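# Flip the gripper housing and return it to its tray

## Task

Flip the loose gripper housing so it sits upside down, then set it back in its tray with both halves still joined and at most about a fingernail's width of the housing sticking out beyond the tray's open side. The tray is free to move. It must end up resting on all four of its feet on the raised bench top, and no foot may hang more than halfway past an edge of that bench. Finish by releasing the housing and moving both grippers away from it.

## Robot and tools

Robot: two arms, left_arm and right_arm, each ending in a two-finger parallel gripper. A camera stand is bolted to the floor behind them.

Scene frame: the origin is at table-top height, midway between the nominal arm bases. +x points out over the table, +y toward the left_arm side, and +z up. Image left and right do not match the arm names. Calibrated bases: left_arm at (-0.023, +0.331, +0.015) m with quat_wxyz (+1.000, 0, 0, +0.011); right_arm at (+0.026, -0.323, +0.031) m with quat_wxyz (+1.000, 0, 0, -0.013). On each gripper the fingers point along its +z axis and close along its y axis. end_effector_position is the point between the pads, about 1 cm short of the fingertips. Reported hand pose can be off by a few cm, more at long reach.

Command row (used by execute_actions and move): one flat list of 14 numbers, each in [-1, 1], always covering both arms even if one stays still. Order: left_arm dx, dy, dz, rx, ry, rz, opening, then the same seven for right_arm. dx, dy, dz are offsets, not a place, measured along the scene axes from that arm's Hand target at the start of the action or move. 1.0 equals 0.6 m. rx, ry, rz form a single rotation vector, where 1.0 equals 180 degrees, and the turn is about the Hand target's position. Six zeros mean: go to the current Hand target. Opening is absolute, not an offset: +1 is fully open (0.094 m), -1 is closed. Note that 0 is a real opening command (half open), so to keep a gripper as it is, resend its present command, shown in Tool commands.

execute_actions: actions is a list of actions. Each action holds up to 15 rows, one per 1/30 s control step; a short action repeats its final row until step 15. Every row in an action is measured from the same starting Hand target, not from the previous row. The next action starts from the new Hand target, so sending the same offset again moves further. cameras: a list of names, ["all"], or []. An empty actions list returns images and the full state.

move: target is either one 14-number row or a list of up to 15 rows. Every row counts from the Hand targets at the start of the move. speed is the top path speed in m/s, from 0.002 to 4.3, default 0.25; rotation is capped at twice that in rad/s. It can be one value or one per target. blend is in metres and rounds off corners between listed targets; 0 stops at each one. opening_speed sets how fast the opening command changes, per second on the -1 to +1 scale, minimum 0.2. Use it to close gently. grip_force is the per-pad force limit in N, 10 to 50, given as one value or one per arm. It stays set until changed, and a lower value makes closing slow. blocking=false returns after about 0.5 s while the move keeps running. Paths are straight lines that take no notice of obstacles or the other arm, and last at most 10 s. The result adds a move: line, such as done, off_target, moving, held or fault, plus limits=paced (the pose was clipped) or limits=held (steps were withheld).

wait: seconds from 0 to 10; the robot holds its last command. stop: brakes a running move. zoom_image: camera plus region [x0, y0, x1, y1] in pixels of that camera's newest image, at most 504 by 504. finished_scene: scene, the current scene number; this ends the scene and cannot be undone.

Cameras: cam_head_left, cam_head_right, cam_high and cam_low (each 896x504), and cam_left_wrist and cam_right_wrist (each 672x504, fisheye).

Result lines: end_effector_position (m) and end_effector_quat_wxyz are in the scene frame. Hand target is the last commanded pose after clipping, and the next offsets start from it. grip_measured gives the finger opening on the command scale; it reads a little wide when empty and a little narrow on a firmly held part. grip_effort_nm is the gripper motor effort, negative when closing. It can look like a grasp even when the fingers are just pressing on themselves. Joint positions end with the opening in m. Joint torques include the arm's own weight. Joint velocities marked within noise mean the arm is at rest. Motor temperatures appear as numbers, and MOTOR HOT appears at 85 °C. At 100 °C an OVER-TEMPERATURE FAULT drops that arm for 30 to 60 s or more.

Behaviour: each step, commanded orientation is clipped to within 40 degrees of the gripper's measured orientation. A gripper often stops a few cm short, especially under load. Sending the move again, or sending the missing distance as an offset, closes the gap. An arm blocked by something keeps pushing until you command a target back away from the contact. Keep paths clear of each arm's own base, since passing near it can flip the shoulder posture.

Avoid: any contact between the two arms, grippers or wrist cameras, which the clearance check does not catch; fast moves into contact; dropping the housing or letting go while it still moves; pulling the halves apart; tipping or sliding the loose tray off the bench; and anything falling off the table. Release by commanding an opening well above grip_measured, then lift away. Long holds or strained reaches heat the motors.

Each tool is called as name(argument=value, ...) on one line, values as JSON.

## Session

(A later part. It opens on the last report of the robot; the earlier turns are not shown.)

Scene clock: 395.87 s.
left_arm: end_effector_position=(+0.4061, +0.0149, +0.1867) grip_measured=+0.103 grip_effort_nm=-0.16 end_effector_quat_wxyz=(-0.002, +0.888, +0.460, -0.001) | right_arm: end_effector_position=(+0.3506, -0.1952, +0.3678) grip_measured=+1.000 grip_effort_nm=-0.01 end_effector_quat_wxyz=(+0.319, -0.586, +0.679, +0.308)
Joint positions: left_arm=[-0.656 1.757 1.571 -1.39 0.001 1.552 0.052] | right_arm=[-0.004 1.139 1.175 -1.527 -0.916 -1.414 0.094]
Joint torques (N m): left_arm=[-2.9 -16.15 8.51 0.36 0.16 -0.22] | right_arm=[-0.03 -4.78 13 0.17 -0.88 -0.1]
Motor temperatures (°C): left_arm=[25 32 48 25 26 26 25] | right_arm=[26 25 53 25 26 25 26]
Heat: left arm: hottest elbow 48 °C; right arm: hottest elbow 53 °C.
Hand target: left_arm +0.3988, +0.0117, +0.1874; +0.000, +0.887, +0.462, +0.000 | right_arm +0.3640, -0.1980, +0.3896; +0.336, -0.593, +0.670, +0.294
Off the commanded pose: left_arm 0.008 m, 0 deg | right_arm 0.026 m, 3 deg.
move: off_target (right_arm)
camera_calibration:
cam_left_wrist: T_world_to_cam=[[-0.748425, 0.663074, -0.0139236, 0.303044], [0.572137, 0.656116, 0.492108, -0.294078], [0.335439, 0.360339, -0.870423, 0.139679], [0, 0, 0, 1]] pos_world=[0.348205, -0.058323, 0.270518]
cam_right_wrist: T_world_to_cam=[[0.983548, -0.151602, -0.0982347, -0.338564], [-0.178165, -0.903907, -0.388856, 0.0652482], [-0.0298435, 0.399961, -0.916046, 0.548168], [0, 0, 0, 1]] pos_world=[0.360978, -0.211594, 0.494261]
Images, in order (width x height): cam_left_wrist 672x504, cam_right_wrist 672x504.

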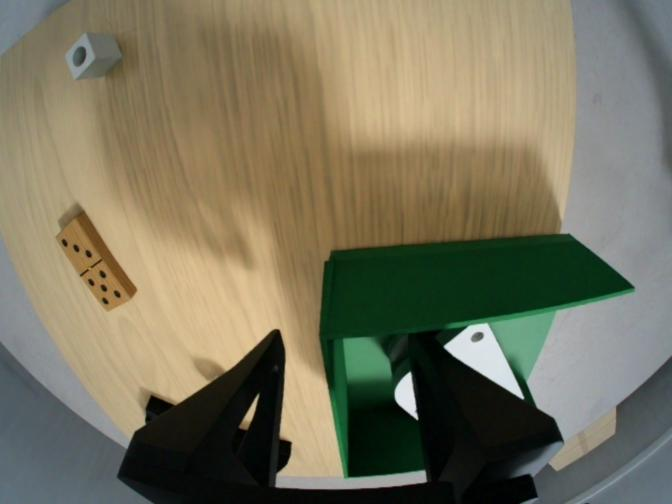

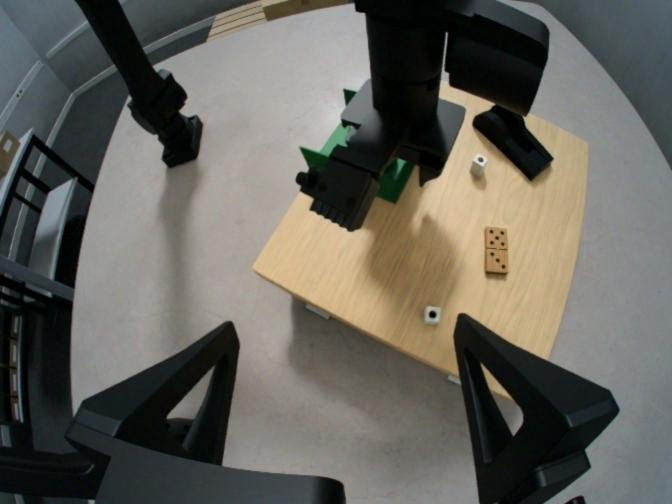

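move(target=[-0.0164, 0.0115, 0.0, 0, 0, 0, 0.1, 0, 0, 0, 0, 0, 0, 1], speed=0.03, cameras=["cam_left_wrist"])

zoom_image(camera="cam_left_wrist", region=[330, 200, 600, 430])

Scene clock: 424.23 s.
left_arm: end_effector_position=(+0.3962, +0.0216, +0.1870) grip_measured=+0.103 grip_effort_nm=-0.16 end_effector_quat_wxyz=(-0.002, +0.888, +0.460, -0.001) | right_arm: end_effector_position=(+0.3506, -0.1952, +0.3678) grip_measured=+1.000 grip_effort_nm=-0.01 end_effector_quat_wxyz=(+0.319, -0.586, +0.679, +0.308)
Joint positions: left_arm=[-0.657 1.726 1.53 -1.38 0.001 1.551 0.052] | right_arm=[-0.004 1.139 1.175 -1.527 -0.916 -1.414 0.094]
Joint torques (N m): left_arm=[-2.37 -16.03 8.46 0.4 0.22 -0.21] | right_arm=[0.32 -4.95 12.97 0.2 -0.87 -0.1]
Heat: left arm: hottest elbow 47 °C; right arm: hottest elbow 53 °C.
Hand target: left_arm +0.3889, +0.0186, +0.1874; +0.000, +0.887, +0.462, +0.000 | right_arm +0.3640, -0.1980, +0.3896; +0.336, -0.593, +0.670, +0.294
Off the commanded pose: left_arm 0.008 m, 0 deg | right_arm 0.026 m, 3 deg.
move: off_target (right_arm)
camera_calibration:
cam_left_wrist: T_world_to_cam=[[-0.748386, 0.663109, -0.0143041, 0.291221], [0.572017, 0.656196, 0.492142, -0.292938], [0.33573, 0.36013, -0.870397, 0.140608], [0, 0, 0, 1]] pos_world=[0.338305, -0.0515233, 0.270718]
Images, in order (width x height): cam_left_wrist 672x504.

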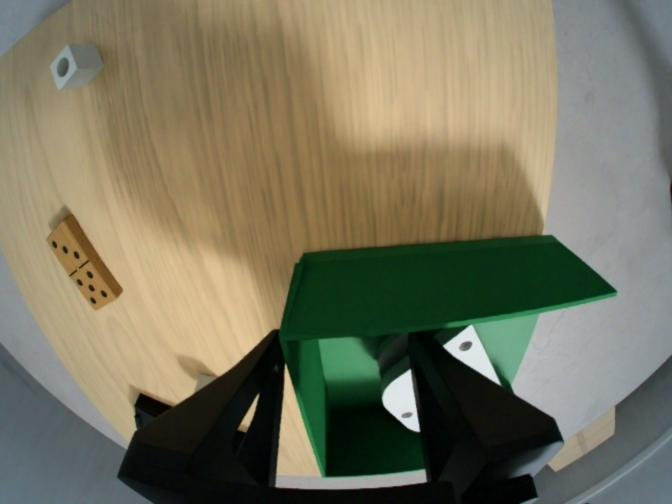

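Scaled by 1.867 from the camera's 672x504 image, which has a finer 960x720 frame.

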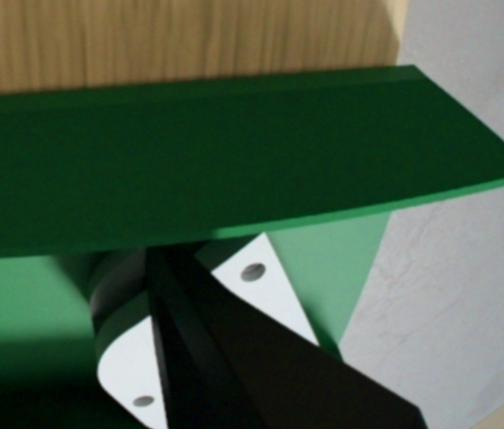

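move(target=[0.0109, -0.0077, 0.025, 0, 0, 0, 0.1, 0, 0, 0, 0, 0, 0, 1], speed=0.04)

Scene clock: 460.73 s.
left_arm: end_effector_position=(+0.3910, +0.0255, +0.1871) grip_measured=+0.103 grip_effort_nm=-0.16 end_effector_quat_wxyz=(-0.014, +0.888, +0.460, -0.007) | right_arm: end_effector_position=(+0.3506, -0.1952, +0.3678) grip_measured=+1.000 grip_effort_nm=-0.01 end_effector_quat_wxyz=(+0.319, -0.586, +0.679, +0.308)
Joint positions: left_arm=[-0.657 1.726 1.53 -1.406 0.001 1.551 0.052] | right_arm=[-0.004 1.139 1.175 -1.527 -0.916 -1.414 0.094]
Joint torques (N m): left_arm=[-2.26 -15.27 12.72 -0.27 0.18 -0.25] | right_arm=[0.09 -5.01 13 0.12 -0.9 -0.11]
Heat: left arm: hottest elbow 48 °C; right arm: hottest elbow 53 °C.
Hand target: left_arm +0.3955, +0.0140, +0.2025; +0.000, +0.887, +0.462, +0.000 | right_arm +0.3640, -0.1980, +0.3896; +0.336, -0.593, +0.670, +0.294
Off the commanded pose: left_arm 0.020 m, 2 deg | right_arm 0.026 m, 3 deg.
move: off_target (left_arm, right_arm)

move(target=[0.0137, -0.0096, 0.022, 0, 0, 0, 0.1, 0, 0, 0, 0, 0, 0, 1], speed=0.04)

Scene clock: 464.57 s.
left_arm: end_effector_position=(+0.3929, +0.0239, +0.2023) grip_measured=+0.103 grip_effort_nm=-0.16 end_effector_quat_wxyz=(-0.014, +0.888, +0.460, -0.008) | right_arm: end_effector_position=(+0.3506, -0.1952, +0.3678) grip_measured=+1.000 grip_effort_nm=-0.01 end_effector_quat_wxyz=(+0.319, -0.586, +0.679, +0.308)
Joint positions: left_arm=[-0.657 1.726 1.57 -1.447 0.001 1.551 0.052] | right_arm=[-0.004 1.139 1.175 -1.527 -0.916 -1.414 0.094]
Joint torques (N m): left_arm=[-2.14 -13.57 14.46 -0.2 0.19 -0.23] | right_arm=[0.03 -4.66 13 0.16 -0.88 -0.08]
Heat: left arm: hottest elbow 49 °C; right arm: hottest elbow 53 °C.
Hand target: left_arm +0.4038, +0.0083, +0.2157; +0.001, +0.887, +0.462, +0.000 | right_arm +0.3640, -0.1980, +0.3896; +0.336, -0.593, +0.670, +0.294
Off the commanded pose: left_arm 0.023 m, 2 deg | right_arm 0.026 m, 3 deg.
move: off_target (left_arm, right_arm)

move(target=[0.0137, -0.0096, 0.1, 0, 0, 0, 0.1, 0, 0, 0, 0, 0, 0, 1], speed=0.06, cameras=["cam_left_wrist", "cam_right_wrist"])

zoom_image(camera="cam_left_wrist", region=[330, 170, 560, 370])

Scene clock: 469.83 s.
left_arm: end_effector_position=(+0.4019, +0.0173, +0.2668) grip_measured=+0.103 grip_effort_nm=-0.16 end_effector_quat_wxyz=(-0.010, +0.888, +0.460, -0.006) | right_arm: end_effector_position=(+0.3506, -0.1952, +0.3678) grip_measured=+1.000 grip_effort_nm=-0.01 end_effector_quat_wxyz=(+0.319, -0.586, +0.679, +0.308)
Joint positions: left_arm=[-0.657 1.738 1.756 -1.612 0.001 1.551 0.052] | right_arm=[-0.004 1.139 1.175 -1.527 -0.916 -1.414 0.094]
Joint torques (N m): left_arm=[-2.37 -13.45 14.56 -0.29 0.2 -0.22] | right_arm=[0.21 -4.84 12.93 0.09 -0.88 -0.11]
Heat: left arm: hottest elbow 50 °C; right arm: hottest elbow 53 °C.
Hand target: left_arm +0.4119, +0.0026, +0.2756; +0.000, +0.887, +0.462, +0.000 | right_arm +0.3640, -0.1980, +0.3896; +0.336, -0.593, +0.670, +0.294
Off the commanded pose: left_arm 0.020 m, 1 deg | right_arm 0.026 m, 3 deg.
move: off_target (left_arm, right_arm)
camera_calibration:
cam_left_wrist: T_world_to_cam=[[-0.748468, 0.663159, 0.00389635, 0.294671], [0.579375, 0.651024, 0.4904, -0.335067], [0.322676, 0.369306, -0.871489, 0.215078], [0, 0, 0, 1]] pos_world=[0.345281, -0.0567066, 0.350607]
cam_right_wrist: T_world_to_cam=[[0.983548, -0.151602, -0.0982347, -0.338564], [-0.178165, -0.903907, -0.388856, 0.0652482], [-0.0298435, 0.399961, -0.916046, 0.548168], [0, 0, 0, 1]] pos_world=[0.360978, -0.211594, 0.494261]
Images, in order (width x height): cam_left_wrist 672x504, cam_right_wrist 672x504.

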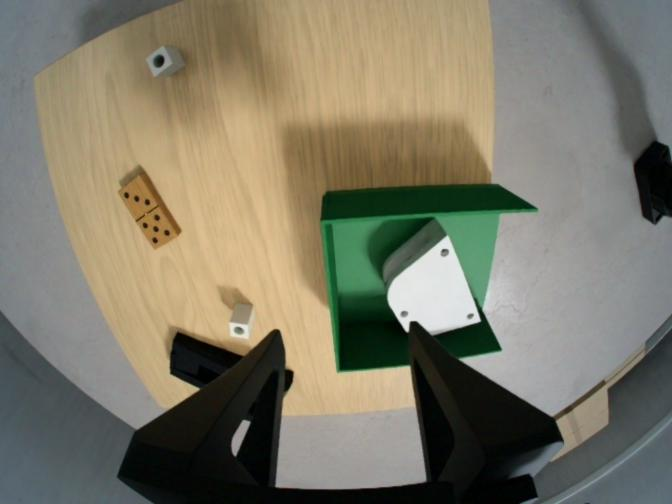

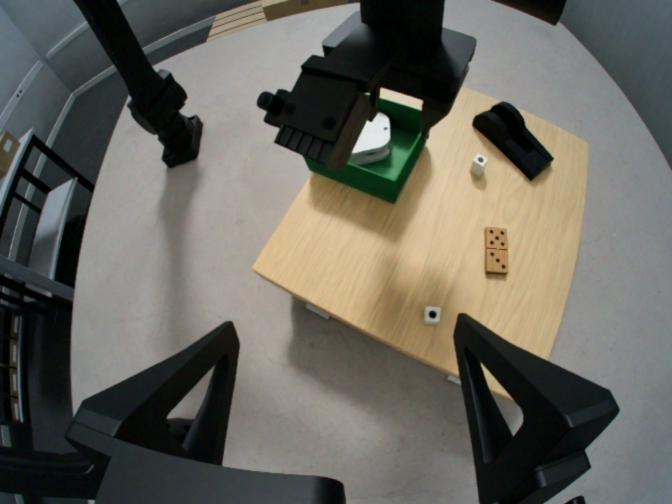

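Scaled by 2.191 from the camera's 672x504 image, which has a finer 960x720 frame.

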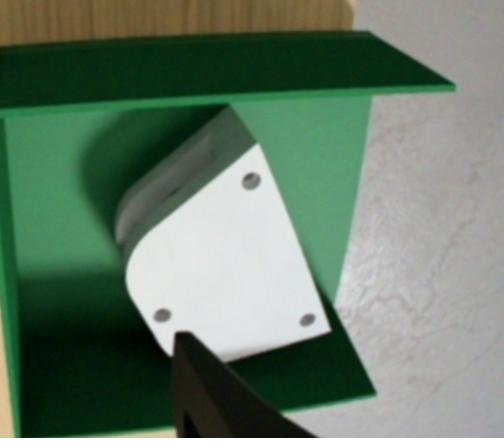

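move(target=[-0.0607, 0.1208, -0.0177, 0, 0, 0.1361, 0.48, 0, 0, 0, 0, 0, 0, 1], speed=0.1, cameras=["cam_left_wrist", "cam_right_wrist"])

zoom_image(camera="cam_left_wrist", region=[230, 170, 460, 390])

Scene clock: 500.83 s.
left_arm: end_effector_position=(+0.3756, +0.0681, +0.2652) grip_measured=+0.477 grip_effort_nm=0.12 end_effector_quat_wxyz=(-0.002, +0.778, +0.628, -0.001) | right_arm: end_effector_position=(+0.3506, -0.1952, +0.3678) grip_measured=+1.000 grip_effort_nm=-0.01 end_effector_quat_wxyz=(+0.319, -0.586, +0.679, +0.308)
Joint positions: left_arm=[-0.604 1.589 1.563 -1.55 0.001 1.202 0.069] | right_arm=[-0.004 1.139 1.175 -1.527 -0.916 -1.414 0.094]
Joint torques (N m): left_arm=[-0.5 -13.92 8.75 0.5 0.16 -0.24] | right_arm=[0.03 -4.72 12.96 0.08 -0.9 -0.11]
Heat: left arm: hottest elbow 51 °C; right arm: hottest elbow 54 °C.
Hand target: left_arm +0.3754, +0.0749, +0.2650; +0.001, +0.769, +0.639, +0.000 | right_arm +0.3640, -0.1980, +0.3896; +0.336, -0.593, +0.670, +0.294
Off the commanded pose: left_arm 0.007 m, 2 deg | right_arm 0.026 m, 3 deg.
move: off_target (right_arm)
camera_calibration:
cam_left_wrist: T_world_to_cam=[[-0.948332, 0.316964, -0.0141583, 0.344739], [0.269099, 0.827161, 0.493345, -0.248327], [0.168084, 0.464045, -0.869718, 0.254594], [0, 0, 0, 1]] pos_world=[0.350959, -0.0220062, 0.348817]
cam_right_wrist: T_world_to_cam=[[0.983548, -0.151602, -0.0982347, -0.338564], [-0.178165, -0.903907, -0.388856, 0.0652482], [-0.0298435, 0.399961, -0.916046, 0.548168], [0, 0, 0, 1]] pos_world=[0.360978, -0.211594, 0.494261]
Images, in order (width x height): cam_left_wrist 672x504, cam_right_wrist 672x504.

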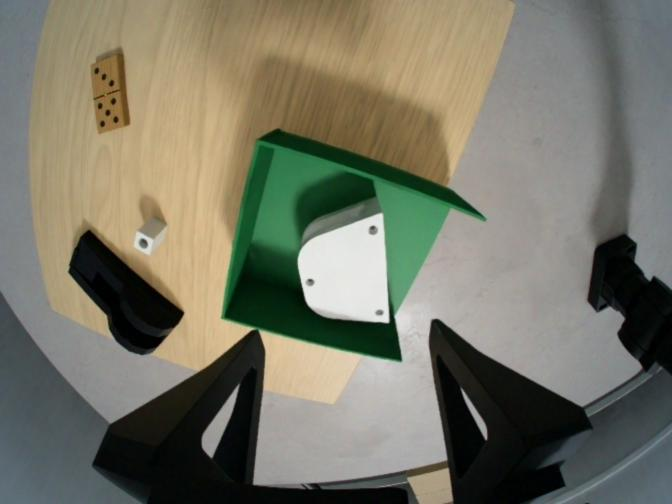

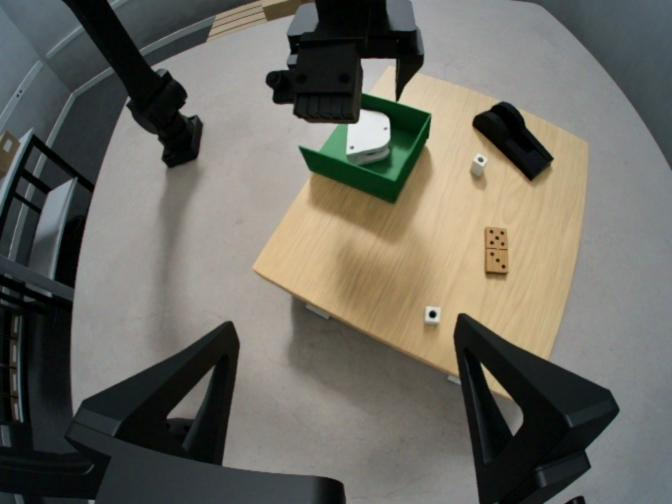

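Scaled by 2.191 from the camera's 672x504 image, which has a finer 960x720 frame.

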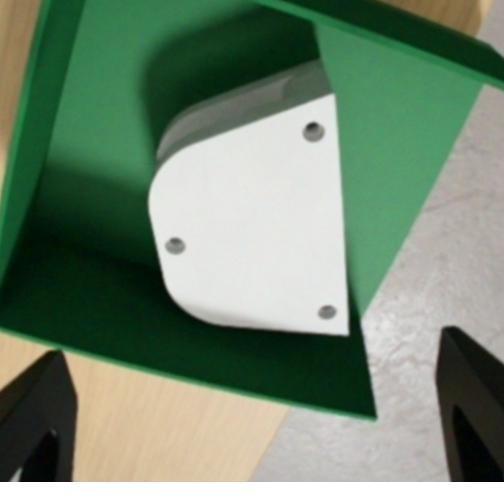

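move(target=[0.0022, 0.0165, -0.05, 0, 0, 0.008, 0.48, 0, 0, 0, 0, 0, 0, 1], speed=0.06)

Scene clock: 517.10 s.
left_arm: end_effector_position=(+0.3772, +0.0781, +0.2346) grip_measured=+0.477 grip_effort_nm=0.12 end_effector_quat_wxyz=(-0.003, +0.770, +0.638, -0.002) | right_arm: end_effector_position=(+0.3506, -0.1952, +0.3678) grip_measured=+1.000 grip_effort_nm=-0.01 end_effector_quat_wxyz=(+0.319, -0.586, +0.679, +0.308)
Joint positions: left_arm=[-0.584 1.585 1.478 -1.47 0.001 1.195 0.069] | right_arm=[-0.004 1.139 1.175 -1.527 -0.916 -1.414 0.094]
Joint torques (N m): left_arm=[-0.38 -14.56 8.61 0.53 0.16 -0.26] | right_arm=[0.03 -4.78 13.07 0.16 -0.88 -0.09]
Heat: left arm: hottest elbow 51 °C; right arm: hottest elbow 54 °C.
Hand target: left_arm +0.3768, +0.0849, +0.2350; +0.000, +0.761, +0.649, +0.000 | right_arm +0.3640, -0.1980, +0.3896; +0.336, -0.593, +0.670, +0.294
Off the commanded pose: left_arm 0.007 m, 2 deg | right_arm 0.026 m, 3 deg.
move: off_target (right_arm)

move(target=[0, 0, -0.06, 0, 0, 0, 0.48, 0, 0, 0, 0, 0, 0, 1], speed=0.05, cameras=["cam_left_wrist", "cam_right_wrist"])

zoom_image(camera="cam_left_wrist", region=[230, 200, 470, 400])

zoom_image(camera="cam_right_wrist", region=[290, 70, 450, 200])

Scene clock: 522.23 s.
left_arm: end_effector_position=(+0.3764, +0.0785, +0.2057) grip_measured=+0.477 grip_effort_nm=0.12 end_effector_quat_wxyz=(+0.004, +0.770, +0.638, +0.001) | right_arm: end_effector_position=(+0.3506, -0.1952, +0.3678) grip_measured=+1.000 grip_effort_nm=-0.01 end_effector_quat_wxyz=(+0.319, -0.586, +0.679, +0.308)
Joint positions: left_arm=[-0.584 1.584 1.4 -1.378 0.001 1.195 0.069] | right_arm=[-0.004 1.139 1.175 -1.527 -0.916 -1.414 0.094]
Joint torques (N m): left_arm=[-0.44 -12.75 8.55 0.46 0.16 -0.22] | right_arm=[0.21 -4.66 13.01 0.17 -0.89 -0.1]
Heat: left arm: hottest elbow 51 °C; right arm: hottest elbow 54 °C.
Hand target: left_arm +0.3769, +0.0848, +0.1991; +0.001, +0.761, +0.649, +0.000 | right_arm +0.3640, -0.1980, +0.3896; +0.336, -0.593, +0.670, +0.294
Off the commanded pose: left_arm 0.009 m, 2 deg | right_arm 0.026 m, 3 deg.
move: off_target (right_arm)
camera_calibration:
cam_left_wrist: T_world_to_cam=[[-0.956082, 0.291782, -0.0277433, 0.349082], [0.241422, 0.837652, 0.489953, -0.217585], [0.166199, 0.461738, -0.871307, 0.199054], [0, 0, 0, 1]] pos_world=[0.353199, -0.0115058, 0.289729]
cam_right_wrist: T_world_to_cam=[[0.983548, -0.151602, -0.0982347, -0.338564], [-0.178165, -0.903907, -0.388856, 0.0652482], [-0.0298435, 0.399961, -0.916046, 0.548168], [0, 0, 0, 1]] pos_world=[0.360978, -0.211594, 0.494261]
Images, in order (width x height): cam_left_wrist 672x504, cam_right_wrist 672x504.

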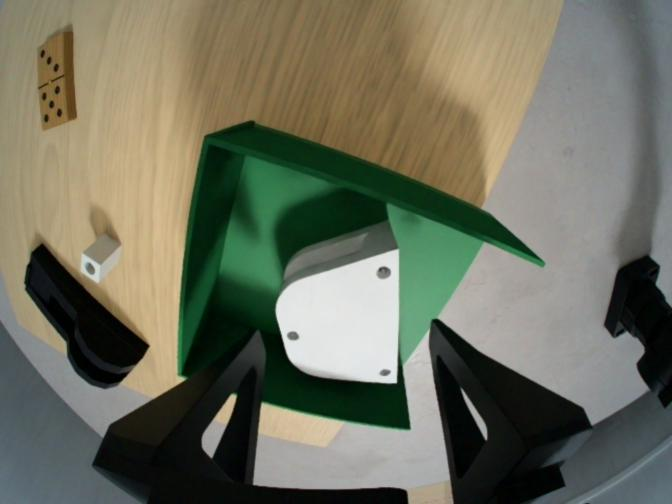

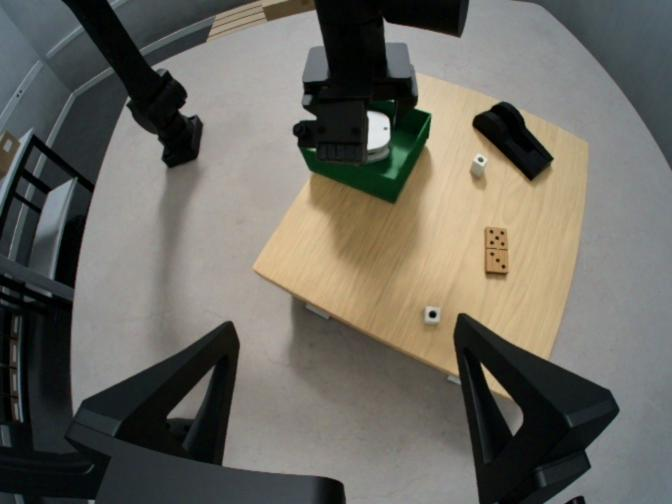

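Scaled by 2.100 from the camera's 672x504 image, which has a finer 960x720 frame.

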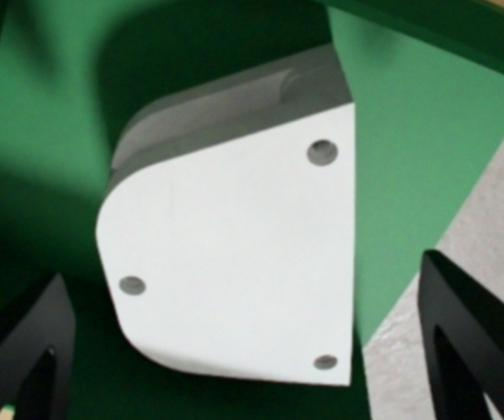

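Scaled by 3.150 from the camera's 672x504 image, which has a finer 960x720 frame.

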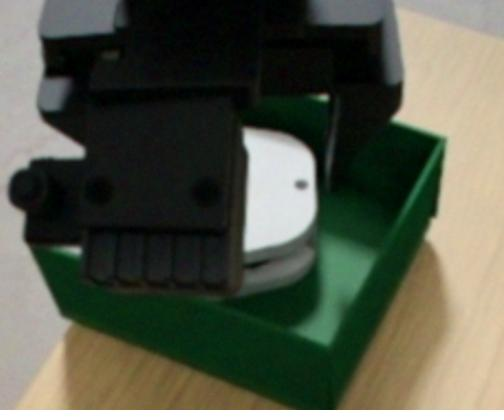

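move(target=[0, 0, -0.047, 0, 0, 0, 0.48, 0, 0, 0, 0, 0, 0, 1], speed=0.04)

Scene clock: 527.43 s.
left_arm: end_effector_position=(+0.3760, +0.0788, +0.1848) grip_measured=+0.477 grip_effort_nm=0.12 end_effector_quat_wxyz=(+0.012, +0.770, +0.638, +0.003) | right_arm: end_effector_position=(+0.3506, -0.1952, +0.3678) grip_measured=+1.000 grip_effort_nm=-0.01 end_effector_quat_wxyz=(+0.319, -0.586, +0.679, +0.308)
Joint positions: left_arm=[-0.584 1.584 1.344 -1.306 0.001 1.195 0.069] | right_arm=[-0.004 1.139 1.175 -1.527 -0.916 -1.414 0.094]
Joint torques (N m): left_arm=[-0.5 -11.93 8.38 0.57 0.16 -0.24] | right_arm=[0.26 -4.78 13.04 0.2 -0.88 -0.11]
Heat: left arm: hottest elbow 50 °C; right arm: hottest elbow 54 °C.
Hand target: left_arm +0.3768, +0.0849, +0.1708; +0.001, +0.761, +0.649, +0.000 | right_arm +0.3640, -0.1980, +0.3896; +0.336, -0.593, +0.670, +0.294
Off the commanded pose: left_arm 0.015 m, 2 deg | right_arm 0.026 m, 3 deg.
move: off_target (left_arm, right_arm)

move(target=[0, 0, -0.012, 0, 0, 0, 0.48, 0, 0, 0, 0, 0, 0, 1], speed=0.03)

Scene clock: 531.60 s.
left_arm: end_effector_position=(+0.3761, +0.0788, +0.1801) grip_measured=+0.477 grip_effort_nm=0.12 end_effector_quat_wxyz=(+0.015, +0.769, +0.639, +0.004) | right_arm: end_effector_position=(+0.3506, -0.1952, +0.3678) grip_measured=+1.000 grip_effort_nm=-0.01 end_effector_quat_wxyz=(+0.319, -0.586, +0.679, +0.308)
Joint positions: left_arm=[-0.584 1.584 1.331 -1.287 0.001 1.195 0.069] | right_arm=[-0.004 1.139 1.175 -1.527 -0.916 -1.414 0.094]
Joint torques (N m): left_arm=[-0.38 -11.34 8.49 0.64 0.18 -0.23] | right_arm=[0.21 -4.84 13.04 0.17 -0.88 -0.11]
Heat: left arm: hottest elbow 50 °C; right arm: hottest elbow 54 °C.
Hand target: left_arm +0.3768, +0.0849, +0.1637; +0.001, +0.761, +0.649, +0.000 | right_arm +0.3640, -0.1980, +0.3896; +0.336, -0.593, +0.670, +0.294
Off the commanded pose: left_arm 0.018 m, 2 deg | right_arm 0.026 m, 3 deg.
move: off_target (left_arm, right_arm)

move(target=[0, 0, 0, 0, 0, 0, 0.1, 0, 0, 0, 0, 0, 0, 1], speed=0.03, grip_force=[12, 50], cameras=["cam_left_wrist"])

zoom_image(camera="cam_left_wrist", region=[230, 200, 470, 400])

Scene clock: 538.83 s.
left_arm: end_effector_position=(+0.3761, +0.0788, +0.1801) grip_measured=+0.127 grip_effort_nm=-0.33 end_effector_quat_wxyz=(+0.015, +0.769, +0.639, +0.004) | right_arm: end_effector_position=(+0.3506, -0.1952, +0.3678) grip_measured=+1.000 grip_effort_nm=-0.01 end_effector_quat_wxyz=(+0.319, -0.586, +0.679, +0.308)
Joint positions: left_arm=[-0.584 1.584 1.331 -1.287 0.001 1.195 0.053] | right_arm=[-0.004 1.139 1.175 -1.527 -0.916 -1.414 0.094]
Joint torques (N m): left_arm=[-0.62 -10.93 8.44 0.57 0.16 -0.22] | right_arm=[0.21 -4.66 13 0.21 -0.88 -0.11]
Heat: left arm: hottest elbow 49 °C; right arm: hottest elbow 54 °C.
Hand target: left_arm +0.3768, +0.0849, +0.1637; +0.001, +0.761, +0.649, +0.000 | right_arm +0.3640, -0.1980, +0.3896; +0.336, -0.593, +0.670, +0.294
Off the commanded pose: left_arm 0.018 m, 2 deg | right_arm 0.026 m, 3 deg.
grip_force (N): 12, 50
move: off_target (left_arm, right_arm)
camera_calibration:
cam_left_wrist: T_world_to_cam=[[-0.955508, 0.290969, -0.0483996, 0.351538], [0.232246, 0.843293, 0.484685, -0.201075], [0.181843, 0.451879, -0.873349, 0.171953], [0, 0, 0, 1]] pos_world=[0.351327, -0.0104234, 0.264647]
Images, in order (width x height): cam_left_wrist 672x504.

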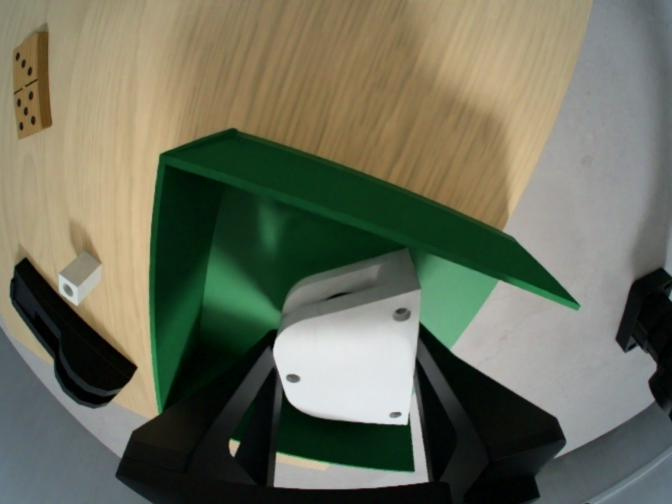

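Scaled by 2.100 from the camera's 672x504 image, which has a finer 960x720 frame.

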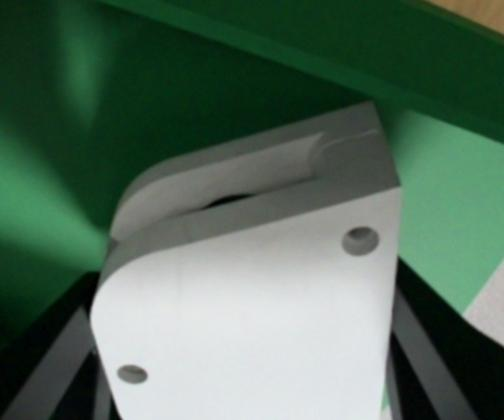

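move(target=[[-0.0189, 0.0037, 0.022, 0, 0, -0.034, 0.1, 0, 0, 0, 0, 0, 0, 1], [-0.0378, 0.0073, 0.03, 0, 0, -0.068, 0.1, 0, 0, 0, 0, 0, 0, 1]], speed=0.03, blend=[0.005, 0], cameras=["cam_left_wrist"])

zoom_image(camera="cam_left_wrist", region=[230, 200, 470, 430])

Scene clock: 561.70 s.
left_arm: end_effector_position=(+0.3627, +0.0872, +0.1812) grip_measured=+0.126 grip_effort_nm=-0.35 end_effector_quat_wxyz=(+0.005, +0.819, +0.574, +0.001) | right_arm: end_effector_position=(+0.3506, -0.1952, +0.3678) grip_measured=+1.000 grip_effort_nm=-0.01 end_effector_quat_wxyz=(+0.319, -0.586, +0.679, +0.308)
Joint positions: left_arm=[-0.584 1.556 1.301 -1.306 0.001 1.358 0.053] | right_arm=[-0.004 1.139 1.175 -1.527 -0.916 -1.414 0.094]
Joint torques (N m): left_arm=[-1.49 -13.27 8.42 -0.14 0.15 0.1] | right_arm=[-0.03 -4.78 13.03 0.12 -0.88 -0.11]
Heat: left arm: hottest elbow 47 °C; right arm: hottest elbow 54 °C.
Hand target: left_arm +0.3542, +0.0892, +0.1817; +0.001, +0.826, +0.564, +0.000 | right_arm +0.3640, -0.1980, +0.3896; +0.336, -0.593, +0.670, +0.294
Off the commanded pose: left_arm 0.009 m, 1 deg | right_arm 0.026 m, 3 deg.
grip_force (N): 12, 50
move: off_target (right_arm)
camera_calibration:
cam_left_wrist: T_world_to_cam=[[-0.896078, 0.44295, -0.0289811, 0.297977], [0.373177, 0.787065, 0.49119, -0.253042], [0.240383, 0.42933, -0.87057, 0.151741], [0, 0, 0, 1]] pos_world=[0.324964, 0.00202519, 0.265029]
Images, in order (width x height): cam_left_wrist 672x504.

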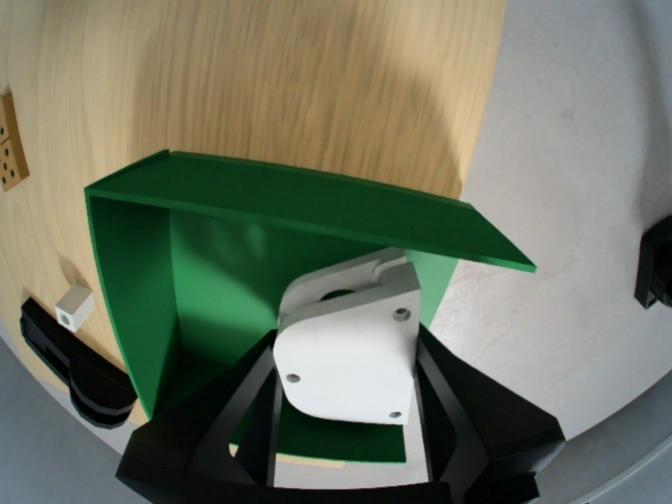

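Scaled by 2.100 from the camera's 672x504 image, which has a finer 960x720 frame.

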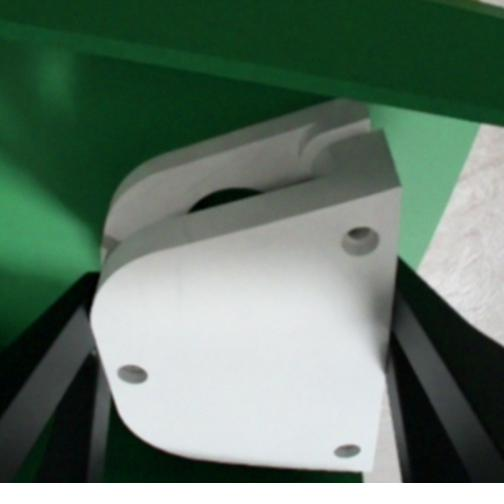

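move(target=[0, 0, 0, 0, 0, 0, 0.25, 0, 0, 0, 0, 0, 0, 1], speed=0.03, opening_speed=0.2, cameras=["cam_left_wrist"])

zoom_image(camera="cam_left_wrist", region=[230, 200, 470, 430])

Scene clock: 578.50 s.
left_arm: end_effector_position=(+0.3627, +0.0872, +0.1815) grip_measured=+0.247 grip_effort_nm=0.12 end_effector_quat_wxyz=(+0.005, +0.819, +0.573, +0.002) | right_arm: end_effector_position=(+0.3506, -0.1952, +0.3678) grip_measured=+1.000 grip_effort_nm=-0.01 end_effector_quat_wxyz=(+0.319, -0.586, +0.679, +0.308)
Joint positions: left_arm=[-0.584 1.555 1.301 -1.306 0.001 1.359 0.059] | right_arm=[-0.004 1.139 1.175 -1.527 -0.916 -1.414 0.094]
Joint torques (N m): left_arm=[-1.85 -13.16 8.5 -0.16 0.19 0.12] | right_arm=[0.21 -4.78 13.03 0.08 -0.89 -0.12]
Heat: left arm: hottest elbow 47 °C; right arm: hottest elbow 54 °C.
Hand target: left_arm +0.3542, +0.0892, +0.1817; +0.001, +0.826, +0.564, +0.000 | right_arm +0.3640, -0.1980, +0.3896; +0.336, -0.593, +0.670, +0.294
Off the commanded pose: left_arm 0.009 m, 1 deg | right_arm 0.026 m, 3 deg.
grip_force (N): 12, 50
move: off_target (right_arm)
camera_calibration:
cam_left_wrist: T_world_to_cam=[[-0.895706, 0.44365, -0.0297667, 0.297942], [0.373482, 0.78699, 0.491078, -0.253349], [0.241293, 0.428744, -0.870607, 0.151787], [0, 0, 0, 1]] pos_world=[0.324864, 0.00212419, 0.265429]
Images, in order (width x height): cam_left_wrist 672x504.

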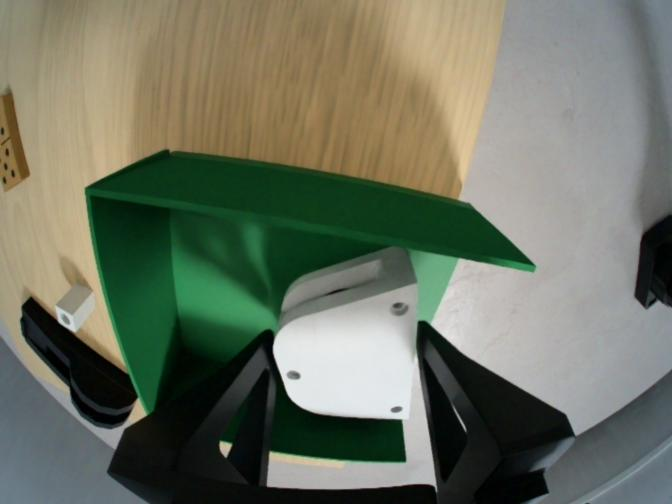

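Scaled by 2.100 from the camera's 672x504 image, which has a finer 960x720 frame.

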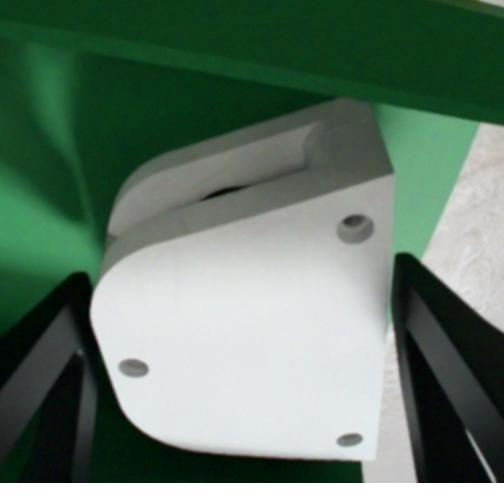

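move(target=[0, 0, -0.012, 0, 0, 0, 0.25, 0, 0, 0, 0, 0, 0, 1], speed=0.02)

Scene clock: 582.57 s.
left_arm: end_effector_position=(+0.3591, +0.0895, +0.1767) grip_measured=+0.247 grip_effort_nm=0.12 end_effector_quat_wxyz=(+0.000, +0.819, +0.573, -0.001) | right_arm: end_effector_position=(+0.3506, -0.1952, +0.3678) grip_measured=+1.000 grip_effort_nm=-0.01 end_effector_quat_wxyz=(+0.319, -0.586, +0.679, +0.308)
Joint positions: left_arm=[-0.584 1.555 1.288 -1.305 0.001 1.359 0.059] | right_arm=[-0.004 1.139 1.175 -1.527 -0.916 -1.414 0.094]
Joint torques (N m): left_arm=[-1.67 -12.81 8.4 0.54 0.15 0.1] | right_arm=[0.09 -4.84 13.07 0.12 -0.9 -0.11]
Heat: left arm: hottest elbow 47 °C; right arm: hottest elbow 54 °C.
Hand target: left_arm +0.3542, +0.0892, +0.1745; +0.001, +0.826, +0.564, +0.000 | right_arm +0.3640, -0.1980, +0.3896; +0.336, -0.593, +0.670, +0.294
Off the commanded pose: left_arm 0.005 m, 1 deg | right_arm 0.026 m, 3 deg.
grip_force (N): 12, 50
move: off_target (right_arm)

move(target=[0, 0, -0.01, 0, 0, 0, 0.25, 0, 0, 0, 0, 0, 0, 1], speed=0.02)

Scene clock: 585.00 s.
left_arm: end_effector_position=(+0.3589, +0.0896, +0.1723) grip_measured=+0.247 grip_effort_nm=0.12 end_effector_quat_wxyz=(+0.001, +0.819, +0.573, +0.000) | right_arm: end_effector_position=(+0.3506, -0.1952, +0.3678) grip_measured=+1.000 grip_effort_nm=-0.01 end_effector_quat_wxyz=(+0.319, -0.586, +0.679, +0.308)
Joint positions: left_arm=[-0.584 1.555 1.276 -1.289 0.001 1.359 0.059] | right_arm=[-0.004 1.139 1.175 -1.527 -0.916 -1.414 0.094]
Joint torques (N m): left_arm=[-1.67 -12.75 8.29 0.39 0.19 0.09] | right_arm=[0.15 -4.84 12.96 0.16 -0.91 -0.11]
Heat: left arm: hottest elbow 47 °C; right arm: hottest elbow 54 °C.
Hand target: left_arm +0.3542, +0.0892, +0.1684; +0.001, +0.826, +0.564, +0.000 | right_arm +0.3640, -0.1980, +0.3896; +0.336, -0.593, +0.670, +0.294
Off the commanded pose: left_arm 0.006 m, 1 deg | right_arm 0.026 m, 3 deg.
grip_force (N): 12, 50
move: off_target (right_arm)

move(target=[0, 0, -0.006, 0, 0, 0, 0.25, 0, 0, 0, 0, 0, 0, 1], speed=0.02, cameras=["cam_left_wrist"])

zoom_image(camera="cam_left_wrist", region=[230, 200, 470, 430])

Scene clock: 589.00 s.
left_arm: end_effector_position=(+0.3587, +0.0897, +0.1697) grip_measured=+0.247 grip_effort_nm=0.12 end_effector_quat_wxyz=(+0.002, +0.819, +0.573, +0.000) | right_arm: end_effector_position=(+0.3506, -0.1952, +0.3678) grip_measured=+1.000 grip_effort_nm=-0.01 end_effector_quat_wxyz=(+0.319, -0.586, +0.679, +0.308)
Joint positions: left_arm=[-0.584 1.555 1.269 -1.28 0.001 1.359 0.059] | right_arm=[-0.004 1.139 1.175 -1.527 -0.916 -1.414 0.094]
Joint torques (N m): left_arm=[-2.02 -12.34 8.34 0.43 0.15 0.1] | right_arm=[0.32 -4.66 13 0.17 -0.9 -0.12]
Heat: left arm: hottest elbow 47 °C; right arm: hottest elbow 54 °C.
Hand target: left_arm +0.3541, +0.0893, +0.1648; +0.000, +0.826, +0.564, +0.000 | right_arm +0.3640, -0.1980, +0.3896; +0.336, -0.593, +0.670, +0.294
Off the commanded pose: left_arm 0.007 m, 1 deg | right_arm 0.026 m, 3 deg.
grip_force (N): 12, 50
move: off_target (right_arm)
camera_calibration:
cam_left_wrist: T_world_to_cam=[[-0.895836, 0.443737, -0.0239827, 0.291953], [0.375907, 0.785469, 0.491663, -0.248812], [0.237007, 0.431434, -0.870455, 0.142674], [0, 0, 0, 1]] pos_world=[0.321257, 0.00432905, 0.253525]
Images, in order (width x height): cam_left_wrist 672x504.

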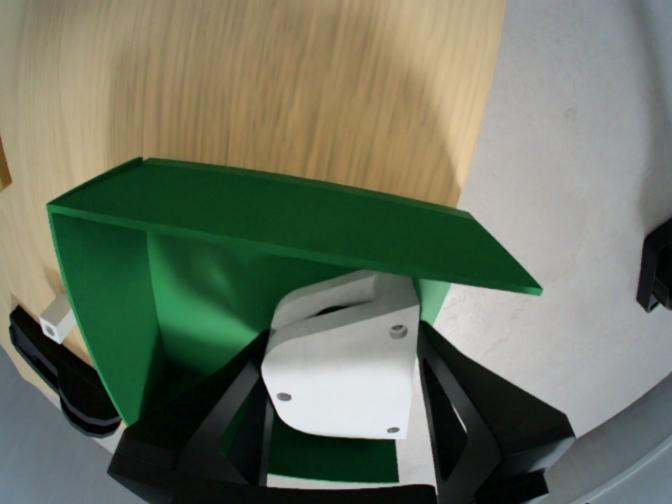

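Scaled by 2.100 from the camera's 672x504 image, which has a finer 960x720 frame.

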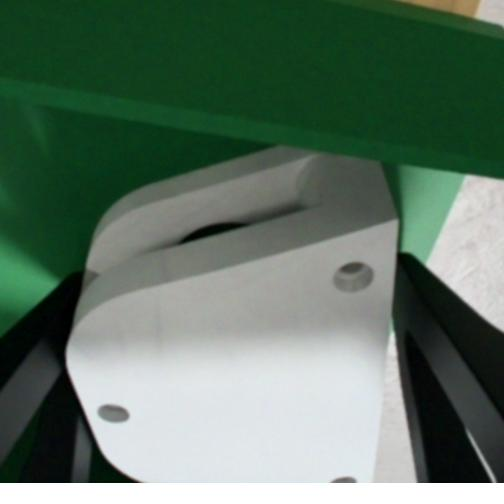

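move(target=[0, 0, 0, 0, 0, 0, 0.1, 0, 0, 0, 0, 0, 0, 1], speed=0.03, opening_speed=0.3, cameras=["cam_left_wrist"])

zoom_image(camera="cam_left_wrist", region=[230, 200, 470, 430])

Scene clock: 594.33 s.
left_arm: end_effector_position=(+0.3588, +0.0897, +0.1697) grip_measured=+0.127 grip_effort_nm=-0.33 end_effector_quat_wxyz=(+0.003, +0.819, +0.573, +0.001) | right_arm: end_effector_position=(+0.3506, -0.1952, +0.3678) grip_measured=+1.000 grip_effort_nm=-0.01 end_effector_quat_wxyz=(+0.319, -0.586, +0.679, +0.308)
Joint positions: left_arm=[-0.584 1.555 1.269 -1.279 0.001 1.359 0.053] | right_arm=[-0.004 1.139 1.175 -1.527 -0.916 -1.414 0.094]
Joint torques (N m): left_arm=[-1.73 -12.28 8.34 0.5 0.15 0.1] | right_arm=[0.15 -4.84 13.04 0.1 -0.88 -0.11]
Motor temperatures (°C): left_arm=[25 30 47 25 26 26 26] | right_arm=[26 25 55 25 27 25 26]
Heat: left arm: hottest elbow 47 °C; right arm: hottest elbow 55 °C.
Hand target: left_arm +0.3542, +0.0892, +0.1648; +0.001, +0.826, +0.564, +0.000 | right_arm +0.3640, -0.1980, +0.3896; +0.336, -0.593, +0.670, +0.294
Off the commanded pose: left_arm 0.007 m, 1 deg | right_arm 0.026 m, 3 deg.
grip_force (N): 12, 50
move: off_target (right_arm)
camera_calibration:
cam_left_wrist: T_world_to_cam=[[-0.895837, 0.443711, -0.0244049, 0.29215], [0.375712, 0.785589, 0.49162, -0.248776], [0.23731, 0.431243, -0.870468, 0.142558], [0, 0, 0, 1]] pos_world=[0.321357, 0.0043287, 0.253525]
Images, in order (width x height): cam_left_wrist 672x504.

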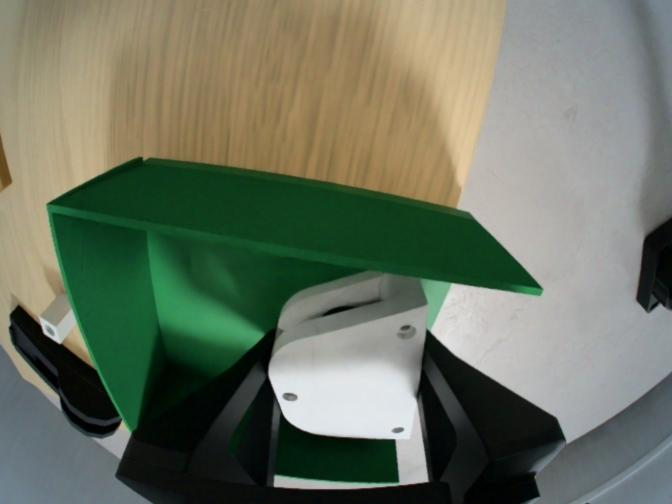

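Scaled by 2.100 from the camera's 672x504 image, which has a finer 960x720 frame.

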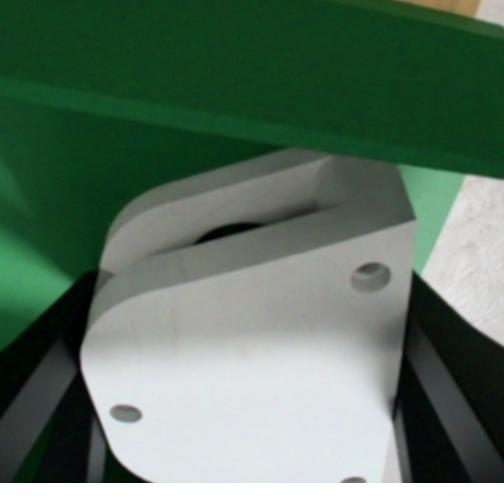

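move(target=[-0.0243, -0.0012, 0.006, 0, 0, -0.042, 0.1, 0, 0, 0, 0, 0, 0, 1], speed=0.02, cameras=["cam_left_wrist"])

zoom_image(camera="cam_left_wrist", region=[230, 200, 470, 430])

Scene clock: 612.73 s.
left_arm: end_effector_position=(+0.3478, +0.0904, +0.1694) grip_measured=+0.127 grip_effort_nm=-0.35 end_effector_quat_wxyz=(+0.001, +0.853, +0.522, +0.000) | right_arm: end_effector_position=(+0.3506, -0.1952, +0.3678) grip_measured=+1.000 grip_effort_nm=-0.01 end_effector_quat_wxyz=(+0.319, -0.586, +0.679, +0.308)
Joint positions: left_arm=[-0.596 1.533 1.243 -1.279 0.001 1.47 0.053] | right_arm=[-0.004 1.139 1.175 -1.527 -0.916 -1.414 0.094]
Joint torques (N m): left_arm=[-2.2 -12.69 8.12 0.25 0.17 0.08] | right_arm=[0.21 -4.78 12.97 0.16 -0.88 -0.1]
Motor temperatures (°C): left_arm=[25 30 46 25 26 26 26] | right_arm=[26 25 55 25 27 25 26]
Heat: left arm: hottest elbow 46 °C; right arm: hottest elbow 55 °C.
Hand target: left_arm +0.3395, +0.0885, +0.1685; +0.000, +0.861, +0.509, +0.000 | right_arm +0.3640, -0.1980, +0.3896; +0.336, -0.593, +0.670, +0.294
Off the commanded pose: left_arm 0.008 m, 2 deg | right_arm 0.026 m, 3 deg.
grip_force (N): 12, 50
move: off_target (right_arm)
camera_calibration:
cam_left_wrist: T_world_to_cam=[[-0.834347, 0.550849, -0.0207471, 0.250283], [0.471076, 0.732054, 0.492123, -0.273491], [0.286273, 0.400827, -0.870279, 0.130347], [0, 0, 0, 1]] pos_world=[0.300343, 0.0100952, 0.253222]
Images, in order (width x height): cam_left_wrist 672x504.

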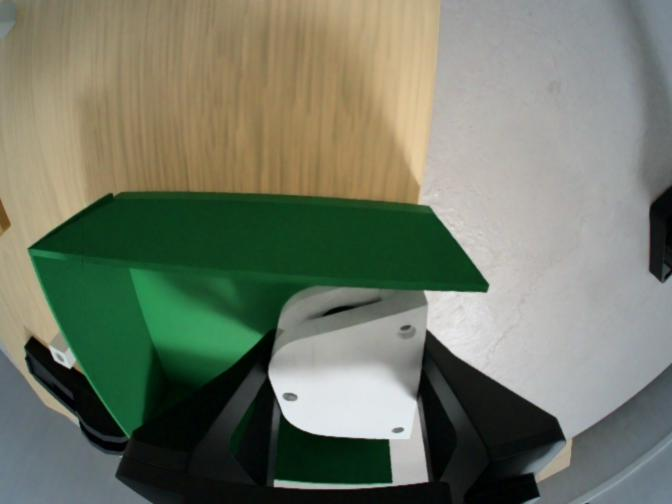

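Scaled by 2.100 from the camera's 672x504 image, which has a finer 960x720 frame.

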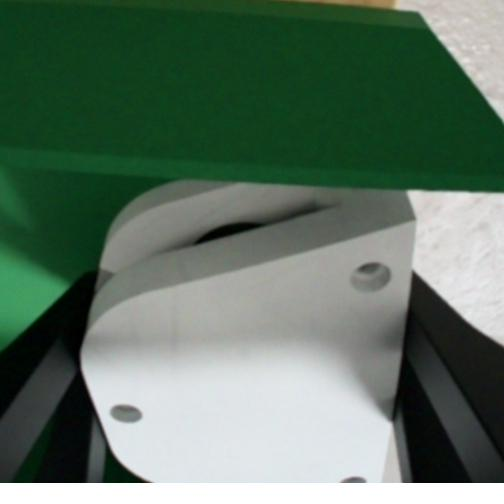

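move(target=[-0.0292, -0.0083, 0.004, 0, 0, -0.042, 0.1, 0, 0, 0, 0, 0, 0, 1], speed=0.02, cameras=["cam_left_wrist", "cam_right_wrist"])

zoom_image(camera="cam_left_wrist", region=[230, 200, 470, 430])

zoom_image(camera="cam_right_wrist", region=[270, 70, 450, 210])

Scene clock: 624.83 s.
left_arm: end_effector_position=(+0.3302, +0.0848, +0.1701) grip_measured=+0.127 grip_effort_nm=-0.35 end_effector_quat_wxyz=(+0.000, +0.886, +0.464, -0.001) | right_arm: end_effector_position=(+0.3506, -0.1952, +0.3678) grip_measured=+1.000 grip_effort_nm=-0.01 end_effector_quat_wxyz=(+0.319, -0.586, +0.679, +0.308)
Joint positions: left_arm=[-0.63 1.505 1.213 -1.279 0.001 1.57 0.053] | right_arm=[-0.004 1.139 1.175 -1.527 -0.916 -1.414 0.094]
Joint torques (N m): left_arm=[-2.49 -12.45 8.4 0.09 0.17 0.09] | right_arm=[0.03 -4.72 13.03 0.14 -0.89 -0.11]
Motor temperatures (°C): left_arm=[25 30 46 25 26 26 26] | right_arm=[26 25 55 25 27 25 26]
Heat: left arm: hottest elbow 46 °C; right arm: hottest elbow 55 °C.
Hand target: left_arm +0.3221, +0.0836, +0.1708; +0.000, +0.893, +0.451, +0.000 | right_arm +0.3640, -0.1980, +0.3896; +0.336, -0.593, +0.670, +0.294
Off the commanded pose: left_arm 0.008 m, 2 deg | right_arm 0.026 m, 3 deg.
grip_force (N): 12, 50
move: off_target (right_arm)
camera_calibration:
cam_left_wrist: T_world_to_cam=[[-0.754145, 0.656436, -0.0188989, 0.202925], [0.5645, 0.662692, 0.492116, -0.286339], [0.335567, 0.360458, -0.870324, 0.125325], [0, 0, 0, 1]] pos_world=[0.272619, 0.0113729, 0.253821]
cam_right_wrist: T_world_to_cam=[[0.983548, -0.151602, -0.0982347, -0.338564], [-0.178165, -0.903907, -0.388856, 0.0652482], [-0.0298435, 0.399961, -0.916046, 0.548168], [0, 0, 0, 1]] pos_world=[0.360978, -0.211594, 0.494261]
Images, in order (width x height): cam_left_wrist 672x504, cam_right_wrist 672x504.

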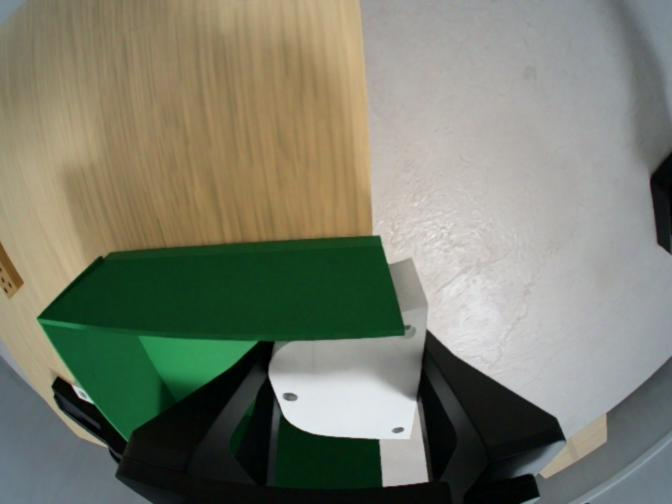

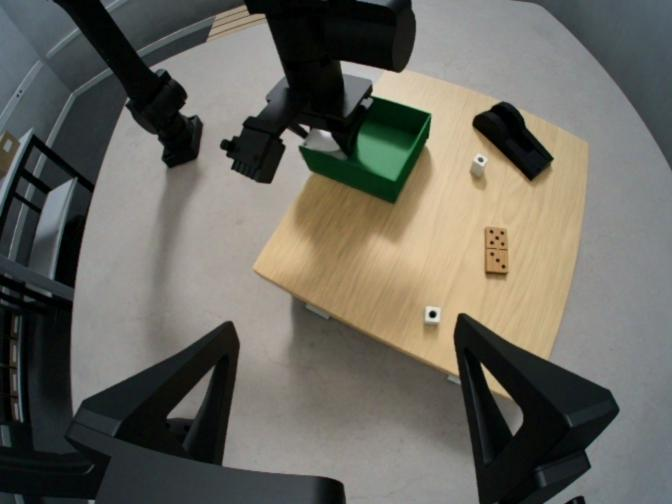

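Scaled by 2.100 from the camera's 672x504 image, which has a finer 960x720 frame.

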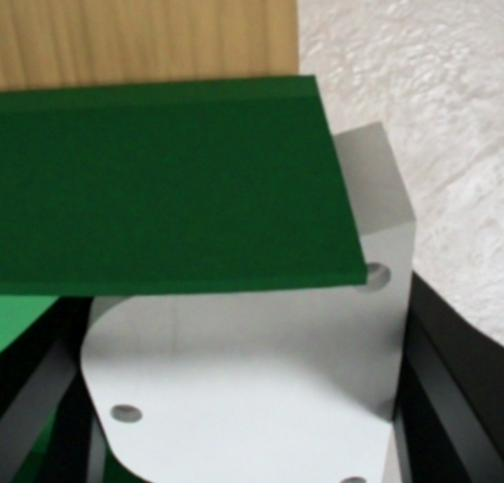

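Scaled by 2.800 from the camera's 672x504 image, which has a finer 960x720 frame.

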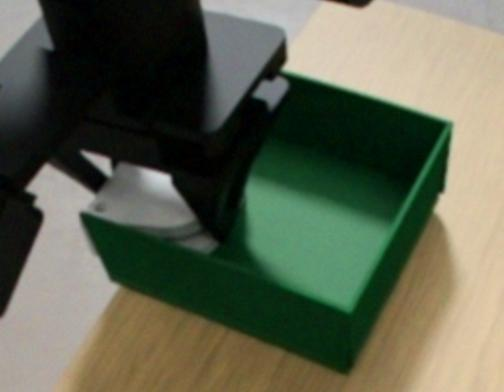

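move(target=[-0.005, 0.023, 0.002, 0, 0, 0, 0.1, 0, 0, 0, 0, 0, 0, 1], speed=0.02)

Scene clock: 646.17 s.
left_arm: end_effector_position=(+0.3219, +0.0905, +0.1718) grip_measured=+0.127 grip_effort_nm=-0.35 end_effector_quat_wxyz=(+0.001, +0.891, +0.454, +0.000) | right_arm: end_effector_position=(+0.3506, -0.1952, +0.3678) grip_measured=+1.000 grip_effort_nm=-0.01 end_effector_quat_wxyz=(+0.319, -0.586, +0.679, +0.308)
Joint positions: left_arm=[-0.63 1.477 1.187 -1.279 0.001 1.592 0.053] | right_arm=[-0.004 1.139 1.175 -1.527 -0.916 -1.414 0.094]
Joint torques (N m): left_arm=[-0.38 -12.16 8.25 0.09 0.14 0.11] | right_arm=[0.26 -4.78 13.01 0.18 -0.89 -0.09]
Motor temperatures (°C): left_arm=[25 30 45 25 26 26 26] | right_arm=[26 25 55 25 27 25 26]
Heat: left arm: hottest elbow 45 °C; right arm: hottest elbow 55 °C.
Hand target: left_arm +0.3190, +0.0974, +0.1721; +0.000, +0.893, +0.451, +0.000 | right_arm +0.3640, -0.1980, +0.3896; +0.336, -0.593, +0.670, +0.294
Off the commanded pose: left_arm 0.007 m, 0 deg | right_arm 0.026 m, 3 deg.
grip_force (N): 12, 50
move: off_target (right_arm)

move(target=[0.0095, 0.0137, 0.002, 0, 0, 0.004, 0.1, 0, 0, 0, 0, 0, 0, 1], speed=0.02)

Scene clock: 651.87 s.
left_arm: end_effector_position=(+0.3271, +0.0982, +0.1718) grip_measured=+0.127 grip_effort_nm=-0.35 end_effector_quat_wxyz=(+0.001, +0.889, +0.459, +0.000) | right_arm: end_effector_position=(+0.3506, -0.1952, +0.3678) grip_measured=+1.000 grip_effort_nm=-0.01 end_effector_quat_wxyz=(+0.319, -0.586, +0.679, +0.308)
Joint positions: left_arm=[-0.607 1.477 1.187 -1.279 0.001 1.604 0.053] | right_arm=[-0.004 1.139 1.175 -1.527 -0.916 -1.414 0.094]
Joint torques (N m): left_arm=[-0.56 -11.75 8.59 -0.02 0.15 0.08] | right_arm=[0.21 -4.89 13.07 0.1 -0.9 -0.1]
Motor temperatures (°C): left_arm=[25 30 45 25 26 26 26] | right_arm=[26 25 55 25 27 25 26]
Heat: left arm: hottest elbow 45 °C; right arm: hottest elbow 55 °C.
Hand target: left_arm +0.3248, +0.1056, +0.1734; +0.001, +0.890, +0.456, +0.000 | right_arm +0.3640, -0.1980, +0.3896; +0.336, -0.593, +0.670, +0.294
Off the commanded pose: left_arm 0.008 m, 0 deg | right_arm 0.026 m, 3 deg.
grip_force (N): 12, 50
move: off_target (right_arm)


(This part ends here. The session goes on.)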